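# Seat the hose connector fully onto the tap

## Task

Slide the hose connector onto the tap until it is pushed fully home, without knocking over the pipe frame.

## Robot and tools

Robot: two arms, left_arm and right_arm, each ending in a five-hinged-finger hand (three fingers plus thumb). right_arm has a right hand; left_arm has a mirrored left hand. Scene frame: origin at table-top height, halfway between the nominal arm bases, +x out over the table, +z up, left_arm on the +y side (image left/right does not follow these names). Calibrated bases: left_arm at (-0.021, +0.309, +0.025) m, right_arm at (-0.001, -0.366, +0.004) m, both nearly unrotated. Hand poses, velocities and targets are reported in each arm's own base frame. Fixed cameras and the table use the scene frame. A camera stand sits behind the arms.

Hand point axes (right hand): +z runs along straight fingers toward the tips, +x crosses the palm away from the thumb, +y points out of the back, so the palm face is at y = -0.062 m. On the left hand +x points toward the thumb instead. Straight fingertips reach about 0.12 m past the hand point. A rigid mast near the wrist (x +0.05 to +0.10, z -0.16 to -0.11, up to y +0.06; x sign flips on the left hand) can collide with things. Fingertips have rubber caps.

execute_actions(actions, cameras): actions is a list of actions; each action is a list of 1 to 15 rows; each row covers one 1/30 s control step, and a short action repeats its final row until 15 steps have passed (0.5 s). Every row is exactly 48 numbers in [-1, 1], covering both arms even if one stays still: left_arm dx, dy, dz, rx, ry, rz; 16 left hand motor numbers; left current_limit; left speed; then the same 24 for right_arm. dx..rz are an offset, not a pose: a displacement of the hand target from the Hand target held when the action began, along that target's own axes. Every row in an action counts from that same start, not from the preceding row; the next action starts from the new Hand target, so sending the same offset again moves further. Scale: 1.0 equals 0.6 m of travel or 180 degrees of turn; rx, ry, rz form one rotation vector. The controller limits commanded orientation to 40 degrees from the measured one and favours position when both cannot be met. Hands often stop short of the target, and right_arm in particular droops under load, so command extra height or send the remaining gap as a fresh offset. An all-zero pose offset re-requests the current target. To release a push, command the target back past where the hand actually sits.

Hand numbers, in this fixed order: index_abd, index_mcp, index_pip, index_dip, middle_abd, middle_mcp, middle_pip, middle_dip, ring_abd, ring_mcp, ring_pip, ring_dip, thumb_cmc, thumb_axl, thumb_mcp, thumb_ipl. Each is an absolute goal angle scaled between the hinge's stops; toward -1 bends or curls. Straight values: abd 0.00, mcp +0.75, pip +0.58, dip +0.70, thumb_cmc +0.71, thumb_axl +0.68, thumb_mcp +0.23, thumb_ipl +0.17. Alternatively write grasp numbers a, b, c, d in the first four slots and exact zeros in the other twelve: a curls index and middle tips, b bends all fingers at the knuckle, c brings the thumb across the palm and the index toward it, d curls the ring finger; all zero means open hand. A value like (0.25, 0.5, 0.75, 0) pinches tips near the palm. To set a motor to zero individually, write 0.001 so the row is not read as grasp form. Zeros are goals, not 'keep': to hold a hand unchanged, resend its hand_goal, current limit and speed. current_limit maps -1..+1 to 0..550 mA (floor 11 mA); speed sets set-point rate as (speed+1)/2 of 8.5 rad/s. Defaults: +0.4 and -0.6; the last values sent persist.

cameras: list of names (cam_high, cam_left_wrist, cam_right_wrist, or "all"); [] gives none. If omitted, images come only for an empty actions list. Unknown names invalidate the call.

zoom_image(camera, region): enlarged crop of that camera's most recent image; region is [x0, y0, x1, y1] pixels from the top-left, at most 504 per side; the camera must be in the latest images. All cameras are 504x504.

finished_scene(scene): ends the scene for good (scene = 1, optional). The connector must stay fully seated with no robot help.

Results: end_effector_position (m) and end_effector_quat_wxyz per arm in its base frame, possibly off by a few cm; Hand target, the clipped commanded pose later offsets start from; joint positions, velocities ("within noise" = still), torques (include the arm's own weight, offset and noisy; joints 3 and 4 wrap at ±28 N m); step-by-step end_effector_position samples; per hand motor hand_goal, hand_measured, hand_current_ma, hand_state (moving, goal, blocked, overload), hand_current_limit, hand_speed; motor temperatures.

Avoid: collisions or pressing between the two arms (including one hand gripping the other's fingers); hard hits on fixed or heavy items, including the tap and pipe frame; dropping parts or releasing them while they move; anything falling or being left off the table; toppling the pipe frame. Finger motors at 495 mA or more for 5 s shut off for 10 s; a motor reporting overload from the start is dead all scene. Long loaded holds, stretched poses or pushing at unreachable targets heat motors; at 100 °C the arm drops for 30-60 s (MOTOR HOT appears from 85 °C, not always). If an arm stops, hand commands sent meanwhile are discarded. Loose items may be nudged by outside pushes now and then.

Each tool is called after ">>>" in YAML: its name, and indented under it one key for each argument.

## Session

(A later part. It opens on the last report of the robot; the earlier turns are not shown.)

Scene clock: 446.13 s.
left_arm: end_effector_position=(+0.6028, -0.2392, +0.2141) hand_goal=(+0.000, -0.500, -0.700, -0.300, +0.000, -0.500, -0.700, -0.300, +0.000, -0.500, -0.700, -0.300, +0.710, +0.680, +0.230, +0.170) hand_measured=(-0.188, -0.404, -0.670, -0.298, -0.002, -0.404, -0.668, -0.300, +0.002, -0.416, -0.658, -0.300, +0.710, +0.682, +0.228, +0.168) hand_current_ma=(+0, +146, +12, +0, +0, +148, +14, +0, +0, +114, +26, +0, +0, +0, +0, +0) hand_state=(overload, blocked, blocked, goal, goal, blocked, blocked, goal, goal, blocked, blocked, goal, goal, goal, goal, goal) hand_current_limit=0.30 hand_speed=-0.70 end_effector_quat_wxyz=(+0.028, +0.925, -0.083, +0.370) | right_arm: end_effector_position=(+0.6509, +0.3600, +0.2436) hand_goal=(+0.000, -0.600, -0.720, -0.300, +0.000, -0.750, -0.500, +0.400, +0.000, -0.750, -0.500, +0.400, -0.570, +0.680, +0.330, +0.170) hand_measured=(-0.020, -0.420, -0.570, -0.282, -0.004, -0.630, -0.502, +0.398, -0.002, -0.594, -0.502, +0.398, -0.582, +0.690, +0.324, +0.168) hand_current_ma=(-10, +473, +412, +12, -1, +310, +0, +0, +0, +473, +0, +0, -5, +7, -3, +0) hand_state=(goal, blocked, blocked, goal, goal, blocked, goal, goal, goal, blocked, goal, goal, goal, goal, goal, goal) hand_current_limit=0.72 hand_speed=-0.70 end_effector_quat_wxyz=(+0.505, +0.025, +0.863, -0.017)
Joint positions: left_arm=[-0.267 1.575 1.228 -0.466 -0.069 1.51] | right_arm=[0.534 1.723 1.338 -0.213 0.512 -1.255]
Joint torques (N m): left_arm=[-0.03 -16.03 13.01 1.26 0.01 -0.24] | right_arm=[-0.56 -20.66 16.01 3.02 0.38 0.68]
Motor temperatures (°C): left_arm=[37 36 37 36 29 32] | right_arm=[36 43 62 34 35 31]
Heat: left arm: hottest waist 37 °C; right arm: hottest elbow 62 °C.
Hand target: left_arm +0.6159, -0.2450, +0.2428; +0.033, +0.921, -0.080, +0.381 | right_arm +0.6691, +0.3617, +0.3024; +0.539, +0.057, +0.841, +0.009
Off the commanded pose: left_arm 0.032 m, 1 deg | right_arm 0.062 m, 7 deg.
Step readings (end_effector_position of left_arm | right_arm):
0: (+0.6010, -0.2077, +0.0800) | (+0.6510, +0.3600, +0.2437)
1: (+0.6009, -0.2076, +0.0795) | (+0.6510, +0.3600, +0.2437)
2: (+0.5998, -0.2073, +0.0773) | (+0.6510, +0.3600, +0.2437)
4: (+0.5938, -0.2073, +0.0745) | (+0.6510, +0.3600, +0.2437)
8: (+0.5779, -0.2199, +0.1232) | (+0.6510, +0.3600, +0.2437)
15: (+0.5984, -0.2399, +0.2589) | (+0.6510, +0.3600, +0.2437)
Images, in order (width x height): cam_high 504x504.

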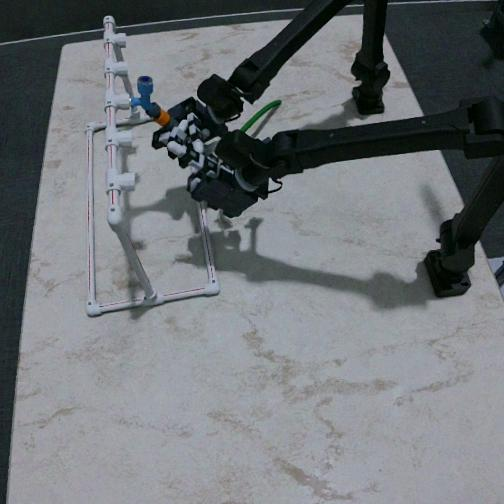

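>>> execute_actions:
  actions:
    - [[0.0218,-0.0054,0.0218,0,0,0, 0,-0.5,-0.7,-0.3, 0,-0.5,-0.7,-0.3, 0,-0.5,-0.7,-0.3, 0.71,0.68,0.23,0.17, 0.3,-0.7, 0,0,0,0,0,0, 0,-0.6,-0.72,-0.3, 0,-0.75,-0.5,0.4, 0,-0.75,-0.5,0.4, -0.57,0.68,0.33,0.17, 0.72,-0.7],[0.0436,-0.0108,0.0435,0,0,0, 0,-0.5,-0.7,-0.3, 0,-0.5,-0.7,-0.3, 0,-0.5,-0.7,-0.3, 0.71,0.68,0.23,0.17, 0.3,-0.7, 0,0,0,0,0,0, 0,-0.6,-0.72,-0.3, 0,-0.75,-0.5,0.4, 0,-0.75,-0.5,0.4, -0.57,0.68,0.33,0.17, 0.72,-0.7],[0.0653,-0.0162,0.0653,0,0,0, 0,-0.5,-0.7,-0.3, 0,-0.5,-0.7,-0.3, 0,-0.5,-0.7,-0.3, 0.71,0.68,0.23,0.17, 0.3,-0.7, 0,0,0,0,0,0, 0,-0.6,-0.72,-0.3, 0,-0.75,-0.5,0.4, 0,-0.75,-0.5,0.4, -0.57,0.68,0.33,0.17, 0.72,-0.7],[0.0871,-0.0216,0.087,0,0,0, 0,-0.5,-0.7,-0.3, 0,-0.5,-0.7,-0.3, 0,-0.5,-0.7,-0.3, 0.71,0.68,0.23,0.17, 0.3,-0.7, 0,0,0,0,0,0, 0,-0.6,-0.72,-0.3, 0,-0.75,-0.5,0.4, 0,-0.75,-0.5,0.4, -0.57,0.68,0.33,0.17, 0.72,-0.7]]
    - [[-0.033,0,0.033,0,0,0, 0,-0.5,-0.7,-0.3, 0,-0.5,-0.7,-0.3, 0,-0.5,-0.7,-0.3, 0.71,0.68,0.23,0.17, 0.3,-0.7, 0,0,0,0,0,0, 0,-0.6,-0.72,-0.3, 0,-0.75,-0.5,0.4, 0,-0.75,-0.5,0.4, -0.57,0.68,0.33,0.17, 0.72,-0.7],[-0.066,0,0.066,0,0,0, 0,-0.5,-0.7,-0.3, 0,-0.5,-0.7,-0.3, 0,-0.5,-0.7,-0.3, 0.71,0.68,0.23,0.17, 0.3,-0.7, 0,0,0,0,0,0, 0,-0.6,-0.72,-0.3, 0,-0.75,-0.5,0.4, 0,-0.75,-0.5,0.4, -0.57,0.68,0.33,0.17, 0.72,-0.7],[-0.099,0,0.099,0,0,0, 0,-0.5,-0.7,-0.3, 0,-0.5,-0.7,-0.3, 0,-0.5,-0.7,-0.3, 0.71,0.68,0.23,0.17, 0.3,-0.7, 0,0,0,0,0,0, 0,-0.6,-0.72,-0.3, 0,-0.75,-0.5,0.4, 0,-0.75,-0.5,0.4, -0.57,0.68,0.33,0.17, 0.72,-0.7]]
  cameras: ["all"]

>>> zoom_image:
  camera: "cam_high"
  region: [110, 80, 290, 260]

Scene clock: 449.57 s.
left_arm: end_effector_position=(+0.6795, -0.2507, +0.1995) hand_goal=(+0.000, -0.500, -0.700, -0.300, +0.000, -0.500, -0.700, -0.300, +0.000, -0.500, -0.700, -0.300, +0.710, +0.680, +0.230, +0.170) hand_measured=(-0.228, -0.414, -0.664, -0.296, -0.002, -0.404, -0.668, -0.300, -0.004, -0.418, -0.656, -0.298, +0.710, +0.682, +0.228, +0.168) hand_current_ma=(+0, +119, +18, +0, +0, +148, +14, +0, +0, +110, +27, +0, +0, +0, +0, +0) hand_state=(overload, blocked, blocked, goal, goal, blocked, blocked, goal, goal, blocked, blocked, goal, goal, goal, goal, goal) hand_current_limit=0.30 hand_speed=-0.70 end_effector_quat_wxyz=(+0.046, +0.913, -0.092, +0.395) | right_arm: end_effector_position=(+0.6587, +0.3446, +0.2417) hand_goal=(+0.000, -0.600, -0.720, -0.300, +0.000, -0.750, -0.500, +0.400, +0.000, -0.750, -0.500, +0.400, -0.570, +0.680, +0.330, +0.170) hand_measured=(-0.024, -0.420, -0.570, -0.282, -0.004, -0.630, -0.502, +0.398, -0.002, -0.594, -0.502, +0.398, -0.574, +0.688, +0.314, +0.166) hand_current_ma=(-15, +473, +412, +12, -1, +310, +0, +0, +0, +473, +0, +0, -1, +5, -13, -1) hand_state=(blocked, blocked, blocked, goal, goal, blocked, goal, goal, goal, blocked, goal, goal, goal, goal, goal, goal) hand_current_limit=0.72 hand_speed=-0.70 end_effector_quat_wxyz=(+0.506, +0.032, +0.861, -0.035)
Joint positions: left_arm=[-0.241 1.772 1.406 -0.388 -0.018 1.538] | right_arm=[0.515 1.724 1.338 -0.213 0.534 -1.268]
Joint torques (N m): left_arm=[1.14 -13.68 8.05 2.78 -1.01 -0.27] | right_arm=[0.79 -20.78 15.9 2.99 -0.66 0.81]
Motor temperatures (°C): left_arm=[37 36 38 36 29 32] | right_arm=[36 43 61 33 34 31]
Heat: left arm: hottest elbow 38 °C; right arm: hottest elbow 61 °C.
Hand target: left_arm +0.6908, -0.2448, +0.1589; +0.033, +0.921, -0.080, +0.381 | right_arm +0.6690, +0.3618, +0.3023; +0.538, +0.057, +0.841, +0.009
Off the commanded pose: left_arm 0.042 m, 3 deg | right_arm 0.064 m, 7 deg.
Step readings (end_effector_position of left_arm | right_arm):
0: (+0.6028, -0.2392, +0.2141) | (+0.6509, +0.3600, +0.2436)
1: (+0.6027, -0.2392, +0.2140) | (+0.6509, +0.3600, +0.2436)
2: (+0.6027, -0.2392, +0.2141) | (+0.6509, +0.3600, +0.2436)
4: (+0.6072, -0.2403, +0.2152) | (+0.6509, +0.3600, +0.2436)
8: (+0.6375, -0.2423, +0.2154) | (+0.6514, +0.3592, +0.2438)
15: (+0.6689, -0.2394, +0.2048) | (+0.6529, +0.3564, +0.2438)
16: (+0.6692, -0.2396, +0.2041) | (+0.6529, +0.3564, +0.2438)
17: (+0.6694, -0.2397, +0.2038) | (+0.6529, +0.3564, +0.2438)
19: (+0.6731, -0.2417, +0.2052) | (+0.6530, +0.3562, +0.2438)
23: (+0.6788, -0.2473, +0.2058) | (+0.6563, +0.3497, +0.2427)
30: (+0.6792, -0.2505, +0.1991) | (+0.6585, +0.3449, +0.2417)

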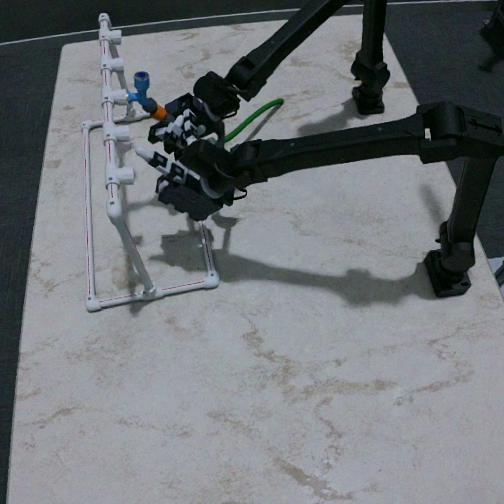

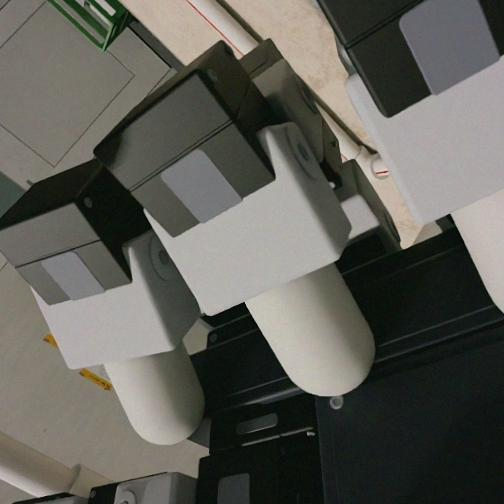

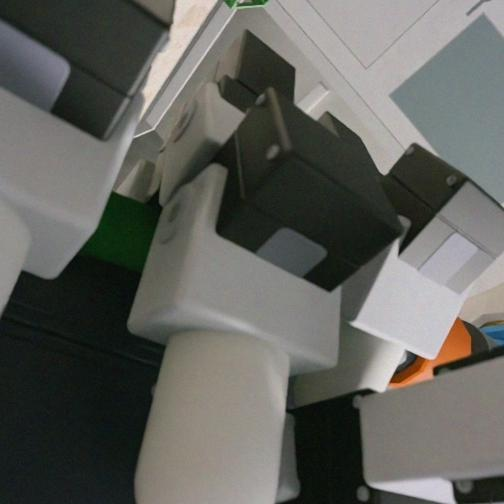

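Scaled by 2.800 from the camera's 504x504 image, which has a finer 720x720 frame.

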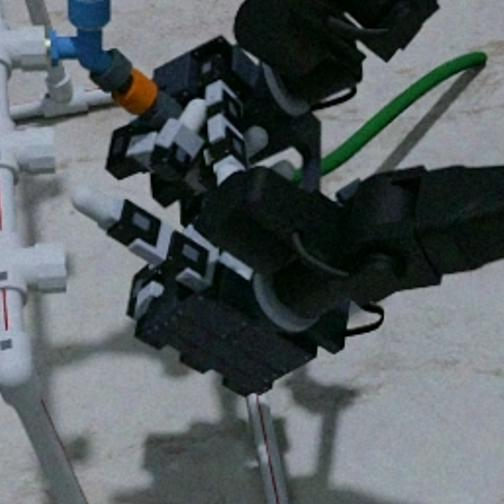

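>>> execute_actions:
  actions:
    - [[0.0126,-0.0412,-0.0228,0,0,0, 0,-0.5,-0.7,-0.3, 0,-0.5,-0.7,-0.3, 0,-0.5,-0.7,-0.3, 0.71,0.68,0.23,0.17, 0.3,-0.7, 0,0,0,0,0,0, 0,-0.6,-0.72,-0.3, 0,-0.75,-0.5,0.4, 0,-0.75,-0.5,0.4, -0.57,0.68,0.33,0.17, 0.72,-0.7],[0.0252,-0.0823,-0.0456,0,0,0, 0,-0.5,-0.7,-0.3, 0,-0.5,-0.7,-0.3, 0,-0.5,-0.7,-0.3, 0.71,0.68,0.23,0.17, 0.3,-0.7, 0,0,0,0,0,0, 0,-0.6,-0.72,-0.3, 0,-0.75,-0.5,0.4, 0,-0.75,-0.5,0.4, -0.57,0.68,0.33,0.17, 0.72,-0.7]]
  cameras: ["cam_high"]

>>> zoom_image:
  camera: "cam_high"
  region: [110, 80, 290, 260]

Scene clock: 450.83 s.
left_arm: end_effector_position=(+0.6881, -0.2005, +0.1936) hand_goal=(+0.000, -0.500, -0.700, -0.300, +0.000, -0.500, -0.700, -0.300, +0.000, -0.500, -0.700, -0.300, +0.710, +0.680, +0.230, +0.170) hand_measured=(-0.228, -0.414, -0.664, -0.296, -0.002, -0.404, -0.668, -0.300, -0.004, -0.418, -0.656, -0.298, +0.660, +0.682, +0.234, +0.172) hand_current_ma=(+0, +119, +18, +0, +0, +148, +14, +0, +0, +110, +27, +0, -36, +0, +1, +0) hand_state=(overload, blocked, blocked, goal, goal, blocked, blocked, goal, goal, blocked, blocked, goal, blocked, goal, goal, goal) hand_current_limit=0.30 hand_speed=-0.70 end_effector_quat_wxyz=(+0.033, +0.917, -0.089, +0.387) | right_arm: end_effector_position=(+0.6573, +0.3482, +0.2422) hand_goal=(+0.000, -0.600, -0.720, -0.300, +0.000, -0.750, -0.500, +0.400, +0.000, -0.750, -0.500, +0.400, -0.570, +0.680, +0.330, +0.170) hand_measured=(-0.024, -0.420, -0.570, -0.282, -0.004, -0.630, -0.502, +0.398, -0.002, -0.594, -0.502, +0.398, -0.574, +0.688, +0.314, +0.166) hand_current_ma=(-15, +473, +412, +12, -1, +310, +0, +0, +0, +473, +0, +0, -1, +5, -13, -1) hand_state=(blocked, blocked, blocked, goal, goal, blocked, goal, goal, goal, blocked, goal, goal, goal, goal, goal, goal) hand_current_limit=0.72 hand_speed=-0.70 end_effector_quat_wxyz=(+0.504, +0.031, +0.863, -0.025)
Joint positions: left_arm=[-0.159 1.772 1.406 -0.407 0.016 1.598] | right_arm=[0.517 1.724 1.338 -0.213 0.516 -1.259]
Joint torques (N m): left_arm=[1.49 -17.96 9.42 1.25 0.04 -0.28] | right_arm=[0.79 -20.72 15.95 2.96 0.14 0.73]
Motor temperatures (°C): left_arm=[37 37 38 36 29 32] | right_arm=[36 43 61 33 34 31]
Heat: left arm: hottest elbow 38 °C; right arm: hottest elbow 61 °C.
Hand target: left_arm +0.6909, -0.1947, +0.1890; +0.033, +0.921, -0.080, +0.381 | right_arm +0.6692, +0.3616, +0.3023; +0.538, +0.057, +0.841, +0.009
Off the commanded pose: left_arm 0.008 m, 1 deg | right_arm 0.063 m, 7 deg.
Step readings (end_effector_position of left_arm | right_arm):
0: (+0.6796, -0.2508, +0.1996) | (+0.6587, +0.3446, +0.2417)
1: (+0.6795, -0.2509, +0.1996) | (+0.6587, +0.3446, +0.2417)
2: (+0.6792, -0.2511, +0.1999) | (+0.6586, +0.3447, +0.2417)
4: (+0.6788, -0.2490, +0.2001) | (+0.6583, +0.3455, +0.2418)
8: (+0.6836, -0.2244, +0.1973) | (+0.6582, +0.3462, +0.2422)
15: (+0.6883, -0.2005, +0.1936) | (+0.6573, +0.3482, +0.2422)
Images, in order (width x height): cam_high 504x504.

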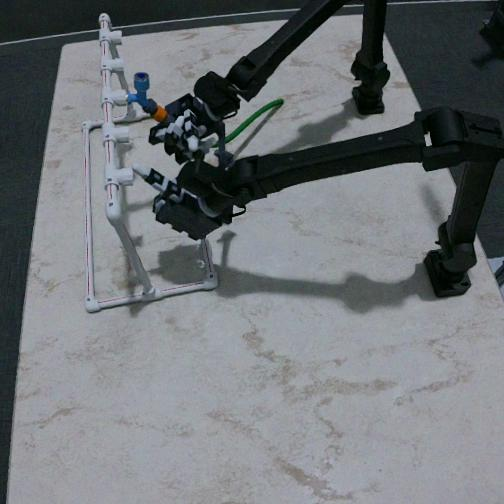

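Scaled by 2.800 from the camera's 504x504 image, which has a finer 720x720 frame.

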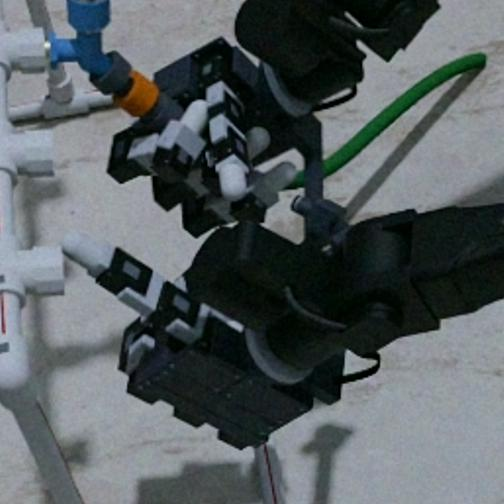

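>>> execute_actions:
  actions:
    - [[-0.029,0.0072,-0.029,0,0,0, 0,-0.5,-0.7,-0.3, 0,-0.5,-0.7,-0.3, 0,-0.5,-0.7,-0.3, 0.71,0.68,0.23,0.17, 0.3,-0.7, 0,0,0,0,0,0, 0,-0.6,-0.72,-0.3, 0,-0.75,-0.5,0.4, 0,-0.75,-0.5,0.4, -0.57,0.68,0.33,0.17, 0.72,-0.7],[-0.0581,0.0144,-0.058,0,0,0, 0,-0.5,-0.7,-0.3, 0,-0.5,-0.7,-0.3, 0,-0.5,-0.7,-0.3, 0.71,0.68,-0.4,-0.4, 0.3,-0.5, 0,0,0,0,0,0, 0,-0.6,-0.72,-0.3, 0,-0.75,-0.5,0.4, 0,-0.75,-0.5,0.4, -0.57,0.68,0.33,0.17, 0.72,-0.7]]
    - [[0,0,0,0,0,0, 0,-0.5,-0.7,-0.3, 0,-0.5,-0.7,-0.3, 0,-0.5,-0.7,-0.3, 0.71,0.68,-0.4,-0.4, 0.3,-0.5, 0,0,0,0,0,0, 0,-0.6,-0.72,-0.3, 0,-0.75,-0.5,0.4, 0,-0.75,-0.5,0.4, -0.57,0.68,0.33,0.17, 0.72,-0.7]]
  cameras: ["cam_high"]

>>> zoom_image:
  camera: "cam_high"
  region: [90, 0, 290, 200]

Scene clock: 458.73 s.
left_arm: end_effector_position=(+0.6421, -0.1915, +0.1774) hand_goal=(+0.000, -0.500, -0.700, -0.300, +0.000, -0.500, -0.700, -0.300, +0.000, -0.500, -0.700, -0.300, +0.710, +0.680, -0.400, -0.400) hand_measured=(-0.228, -0.414, -0.664, -0.296, -0.002, -0.404, -0.668, -0.300, -0.004, -0.418, -0.656, -0.298, +0.708, +0.682, -0.402, -0.398) hand_current_ma=(+0, +119, +18, +0, +0, +148, +14, +0, +0, +110, +27, +0, +0, +0, +0, +0) hand_state=(overload, blocked, blocked, goal, goal, blocked, blocked, goal, goal, blocked, blocked, goal, goal, goal, goal, goal) hand_current_limit=0.30 hand_speed=-0.50 end_effector_quat_wxyz=(+0.029, +0.925, -0.084, +0.368) | right_arm: end_effector_position=(+0.6573, +0.3482, +0.2422) hand_goal=(+0.000, -0.600, -0.720, -0.300, +0.000, -0.750, -0.500, +0.400, +0.000, -0.750, -0.500, +0.400, -0.570, +0.680, +0.330, +0.170) hand_measured=(-0.024, -0.420, -0.570, -0.282, -0.004, -0.630, -0.502, +0.398, -0.002, -0.594, -0.502, +0.398, -0.574, +0.688, +0.314, +0.166) hand_current_ma=(-15, +473, +412, +12, -1, +310, +0, +0, +0, +473, +0, +0, -1, +5, -13, -1) hand_state=(blocked, blocked, blocked, goal, goal, blocked, goal, goal, goal, blocked, goal, goal, goal, goal, goal, goal) hand_current_limit=0.72 hand_speed=-0.70 end_effector_quat_wxyz=(+0.504, +0.031, +0.863, -0.025)
Joint positions: left_arm=[-0.159 1.682 1.259 -0.391 0.007 1.59] | right_arm=[0.517 1.724 1.338 -0.213 0.516 -1.259]
Joint torques (N m): left_arm=[0.38 -18.73 8.09 2.1 -0.02 -0.3] | right_arm=[0.79 -20.78 15.97 2.99 0.13 0.72]
Motor temperatures (°C): left_arm=[37 37 38 36 29 32] | right_arm=[35 42 61 33 34 31]
Heat: left arm: hottest elbow 38 °C; right arm: hottest elbow 61 °C.
Hand target: left_arm +0.6409, -0.1947, +0.1890; +0.033, +0.920, -0.080, +0.381 | right_arm +0.6692, +0.3616, +0.3023; +0.538, +0.057, +0.841, +0.009
Off the commanded pose: left_arm 0.012 m, 2 deg | right_arm 0.063 m, 7 deg.
Step readings (end_effector_position of left_arm | right_arm):
0: (+0.6881, -0.2005, +0.1936) | (+0.6573, +0.3482, +0.2422)
1: (+0.6881, -0.2005, +0.1936) | (+0.6573, +0.3482, +0.2422)
2: (+0.6869, -0.2003, +0.1921) | (+0.6573, +0.3482, +0.2422)
4: (+0.6776, -0.1983, +0.1864) | (+0.6573, +0.3482, +0.2422)
8: (+0.6489, -0.1930, +0.1693) | (+0.6573, +0.3482, +0.2422)
15: (+0.6417, -0.1916, +0.1726) | (+0.6573, +0.3482, +0.2422)
16: (+0.6419, -0.1916, +0.1741) | (+0.6573, +0.3482, +0.2422)
17: (+0.6419, -0.1916, +0.1751) | (+0.6573, +0.3482, +0.2422)
19: (+0.6420, -0.1916, +0.1768) | (+0.6573, +0.3482, +0.2422)
23: (+0.6421, -0.1915, +0.1774) | (+0.6573, +0.3482, +0.2422)
30: (+0.6421, -0.1915, +0.1774) | (+0.6573, +0.3482, +0.2422)
Images, in order (width x height): cam_high 504x504.

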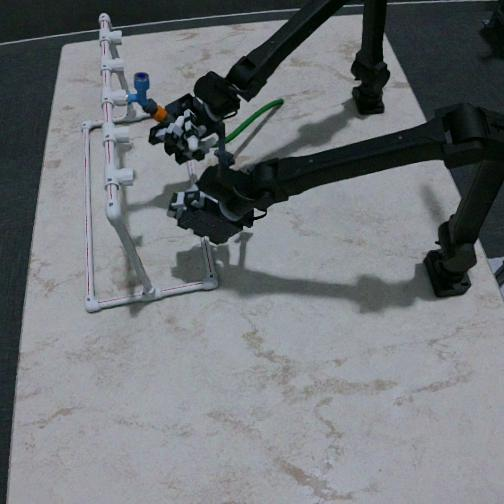

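Scaled by 2.520 from the camera's 504x504 image, which has a finer 720x720 frame.

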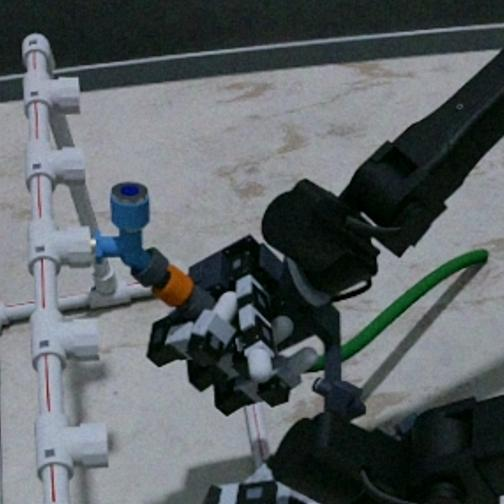

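>>> zoom_image:
  camera: "cam_high"
  region: [124, 66, 180, 122]

>>> zoom_image:
  camera: "cam_high"
  region: [140, 90, 176, 126]

Scaled by 9.000 from the camera's 504x504 image, which has a finer 720x720 frame.

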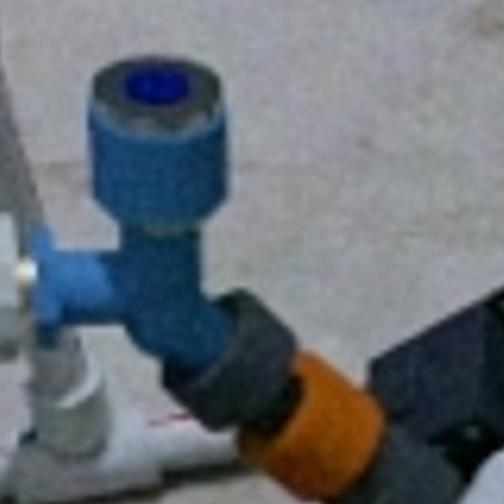

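Scaled by 14.000 from the camera's 504x504 image, which has a finer 720x720 frame.

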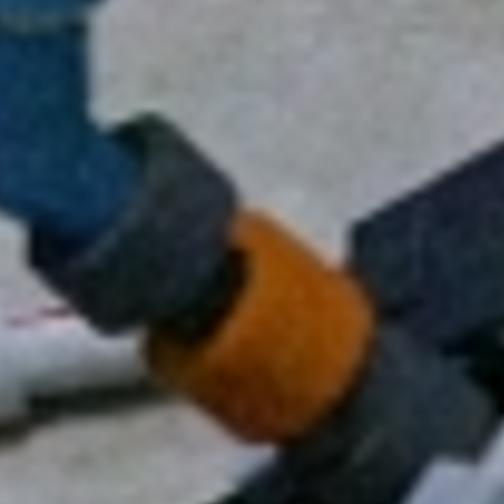

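>>> execute_actions:
  actions:
    - [[-0.028,-0.0016,0.0416,0,0.022,0, 0,-0.5,-0.7,-0.3, 0,-0.5,-0.7,-0.3, 0,-0.5,-0.7,-0.3, 0.71,0.68,-0.4,-0.4, 0.3,-0.5, 0,0,0,0,0,0, 0,-0.6,-0.72,-0.3, 0,-0.75,-0.5,0.4, 0,-0.75,-0.5,0.4, -0.57,0.68,0.33,0.17, 0.72,-0.7],[-0.057,-0.0033,0.083,0,0.045,0, 0,-0.5,-0.7,-0.3, 0,-0.5,-0.7,-0.3, 0,-0.5,-0.7,-0.3, 0.71,0.68,-0.4,-0.4, 0.3,-0.5, 0,0,0,0,0,0, 0,-0.6,-0.72,-0.3, 0,-0.75,-0.5,0.4, 0,-0.75,-0.5,0.4, -0.57,0.68,0.33,0.17, 0.72,-0.7],[-0.085,-0.0049,0.1249,0,0.067,0, 0,-0.5,-0.7,-0.3, 0,-0.5,-0.7,-0.3, 0,-0.5,-0.7,-0.3, 0.71,0.68,-0.4,-0.4, 0.3,-0.5, 0,0,0,0,0,0, 0,-0.6,-0.72,-0.3, 0,-0.75,-0.5,0.4, 0,-0.75,-0.5,0.4, -0.57,0.68,0.33,0.17, 0.72,-0.7]]
  cameras: ["cam_high","cam_left_wrist"]

>>> zoom_image:
  camera: "cam_high"
  region: [130, 130, 270, 270]

Scene clock: 463.30 s.
left_arm: end_effector_position=(+0.6541, -0.1932, +0.0950) hand_goal=(+0.000, -0.500, -0.700, -0.300, +0.000, -0.500, -0.700, -0.300, +0.000, -0.500, -0.700, -0.300, +0.710, +0.680, -0.400, -0.400) hand_measured=(-0.228, -0.414, -0.664, -0.296, -0.002, -0.404, -0.668, -0.300, -0.004, -0.426, -0.648, -0.300, +0.708, +0.682, -0.404, -0.398) hand_current_ma=(+0, +119, +18, +0, +0, +148, +14, +0, +0, +89, +38, +0, +0, +0, +0, +0) hand_state=(overload, blocked, blocked, goal, goal, blocked, blocked, goal, goal, blocked, blocked, goal, goal, goal, goal, goal) hand_current_limit=0.30 hand_speed=-0.50 end_effector_quat_wxyz=(+0.037, +0.880, -0.081, +0.466) | right_arm: end_effector_position=(+0.6574, +0.3482, +0.2423) hand_goal=(+0.000, -0.600, -0.720, -0.300, +0.000, -0.750, -0.500, +0.400, +0.000, -0.750, -0.500, +0.400, -0.570, +0.680, +0.330, +0.170) hand_measured=(-0.024, -0.420, -0.570, -0.282, -0.004, -0.630, -0.502, +0.398, -0.002, -0.594, -0.502, +0.398, -0.574, +0.688, +0.314, +0.166) hand_current_ma=(-15, +473, +412, +12, -1, +310, +0, +0, +0, +473, +0, +0, -1, +5, -13, -1) hand_state=(blocked, blocked, blocked, goal, goal, blocked, goal, goal, goal, blocked, goal, goal, goal, goal, goal, goal) hand_current_limit=0.72 hand_speed=-0.70 end_effector_quat_wxyz=(+0.504, +0.032, +0.863, -0.025)
Joint positions: left_arm=[-0.159 1.827 1.068 0.161 0.009 1.59] | right_arm=[0.517 1.724 1.338 -0.213 0.516 -1.257]
Joint torques (N m): left_arm=[0.73 -17.32 7.69 2.44 0.11 -0.31] | right_arm=[0.79 -20.6 15.98 2.97 0.14 0.71]
Motor temperatures (°C): left_arm=[37 37 38 36 29 32] | right_arm=[35 42 61 33 34 31]
Heat: left arm: hottest elbow 38 °C; right arm: hottest elbow 61 °C.
Hand target: left_arm +0.6579, -0.1947, +0.0999; +0.041, +0.875, -0.077, +0.476 | right_arm +0.6691, +0.3617, +0.3023; +0.538, +0.057, +0.841, +0.009
Off the commanded pose: left_arm 0.007 m, 1 deg | right_arm 0.063 m, 7 deg.
Step readings (end_effector_position of left_arm | right_arm):
0: (+0.6421, -0.1915, +0.1774) | (+0.6573, +0.3482, +0.2422)
1: (+0.6422, -0.1915, +0.1772) | (+0.6573, +0.3482, +0.2422)
2: (+0.6434, -0.1917, +0.1772) | (+0.6573, +0.3482, +0.2422)
4: (+0.6467, -0.1923, +0.1756) | (+0.6573, +0.3482, +0.2422)
8: (+0.6474, -0.1924, +0.1461) | (+0.6573, +0.3482, +0.2422)
15: (+0.6489, -0.1929, +0.0858) | (+0.6573, +0.3482, +0.2422)
Images, in order (width x height): cam_high 504x504, cam_left_wrist 504x504.

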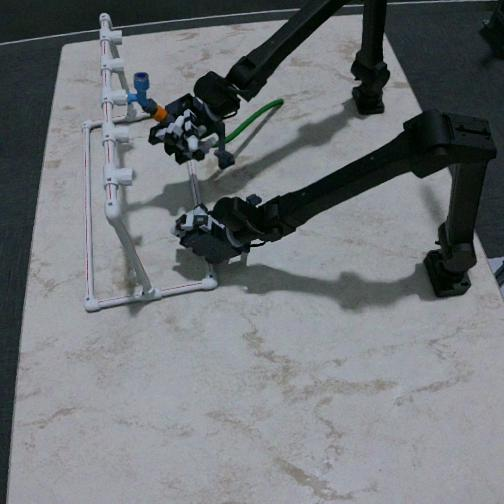

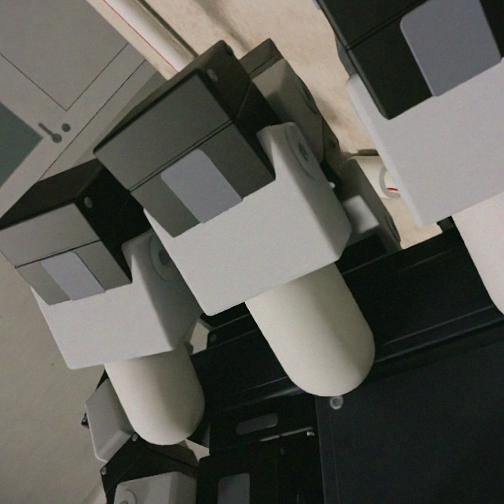

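Scaled by 3.600 from the camera's 504x504 image, which has a finer 720x720 frame.

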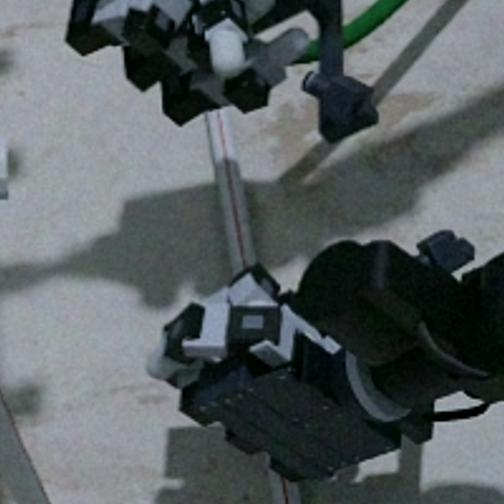

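>>> execute_actions:
  actions:
    - [[-0.046,0.0014,0.02,0,0,0, 0,-0.5,-0.7,-0.3, 0,-0.5,-0.7,-0.3, 0,-0.5,-0.7,-0.3, 0.71,0.68,-0.4,-0.4, 0.3,-0.5, 0,0,0,0,0,0, 0,-0.6,-0.72,-0.3, 0,-0.75,-0.5,0.4, 0,-0.75,-0.5,0.4, -0.57,0.68,0.33,0.17, 0.72,-0.7],[-0.092,0.0028,0.04,0,0,0, 0,-0.5,-0.7,-0.3, 0,-0.5,-0.7,-0.3, 0,-0.5,-0.7,-0.3, 0.71,0.68,-0.4,-0.4, 0.3,-0.5, 0,0,0,0,0,0, 0,-0.6,-0.72,-0.3, 0,-0.75,-0.5,0.4, 0,-0.75,-0.5,0.4, -0.57,0.68,0.33,0.17, 0.72,-0.7],[-0.139,0.0043,0.061,0,0,0, 0,-0.5,-0.7,-0.3, 0,-0.5,-0.7,-0.3, 0,-0.5,-0.7,-0.3, 0.71,0.68,-0.4,-0.4, 0.3,-0.5, 0,0,0,0,0,0, 0,-0.6,-0.72,-0.3, 0,-0.75,-0.5,0.4, 0,-0.75,-0.5,0.4, -0.57,0.68,0.33,0.17, 0.72,-0.7]]
  cameras: ["cam_high"]

Scene clock: 464.93 s.
left_arm: end_effector_position=(+0.6601, -0.1928, +0.0825) hand_goal=(+0.000, -0.500, -0.700, -0.300, +0.000, -0.500, -0.700, -0.300, +0.000, -0.500, -0.700, -0.300, +0.710, +0.680, -0.400, -0.400) hand_measured=(-0.228, -0.414, -0.664, -0.296, -0.004, -0.404, -0.668, -0.300, -0.004, -0.428, -0.648, -0.300, +0.708, +0.680, -0.404, -0.400) hand_current_ma=(+0, +118, +18, +0, +0, +148, +14, +0, +0, +85, +40, +0, +0, +0, +0, +0) hand_state=(overload, blocked, blocked, goal, goal, blocked, blocked, goal, goal, blocked, blocked, goal, goal, goal, goal, goal) hand_current_limit=0.30 hand_speed=-0.50 end_effector_quat_wxyz=(+0.047, +0.846, -0.066, +0.528) | right_arm: end_effector_position=(+0.6574, +0.3482, +0.2423) hand_goal=(+0.000, -0.600, -0.720, -0.300, +0.000, -0.750, -0.500, +0.400, +0.000, -0.750, -0.500, +0.400, -0.570, +0.680, +0.330, +0.170) hand_measured=(-0.024, -0.420, -0.570, -0.282, -0.004, -0.630, -0.502, +0.398, -0.002, -0.594, -0.502, +0.398, -0.574, +0.688, +0.316, +0.166) hand_current_ma=(-15, +473, +412, +12, -1, +310, +0, +0, +0, +473, +0, +0, -1, +5, -13, -1) hand_state=(blocked, blocked, blocked, goal, goal, blocked, goal, goal, goal, blocked, goal, goal, goal, goal, goal, goal) hand_current_limit=0.72 hand_speed=-0.70 end_effector_quat_wxyz=(+0.504, +0.032, +0.863, -0.025)
Joint positions: left_arm=[-0.158 1.902 1.014 0.434 0.009 1.564] | right_arm=[0.517 1.724 1.338 -0.213 0.516 -1.257]
Joint torques (N m): left_arm=[0.38 -10.64 4.19 1.33 0 -0.07] | right_arm=[0.67 -20.54 15.99 2.99 0.13 0.71]
Motor temperatures (°C): left_arm=[37 37 38 36 29 32] | right_arm=[35 42 60 33 34 31]
Heat: left arm: hottest elbow 38 °C; right arm: hottest elbow 60 °C.
Hand target: left_arm +0.6431, -0.1947, +0.0102; +0.041, +0.875, -0.076, +0.476 | right_arm +0.6691, +0.3617, +0.3023; +0.538, +0.057, +0.841, +0.009
Off the commanded pose: left_arm 0.075 m, 7 deg | right_arm 0.063 m, 7 deg.
Step readings (end_effector_position of left_arm | right_arm):
0: (+0.6541, -0.1932, +0.0950) | (+0.6574, +0.3482, +0.2423)
1: (+0.6543, -0.1933, +0.0953) | (+0.6574, +0.3482, +0.2423)
2: (+0.6548, -0.1934, +0.0956) | (+0.6574, +0.3482, +0.2423)
4: (+0.6563, -0.1936, +0.0950) | (+0.6574, +0.3482, +0.2423)
8: (+0.6589, -0.1927, +0.0825) | (+0.6574, +0.3482, +0.2423)
15: (+0.6604, -0.1927, +0.0821) | (+0.6574, +0.3482, +0.2423)
Images, in order (width x height): cam_high 504x504.

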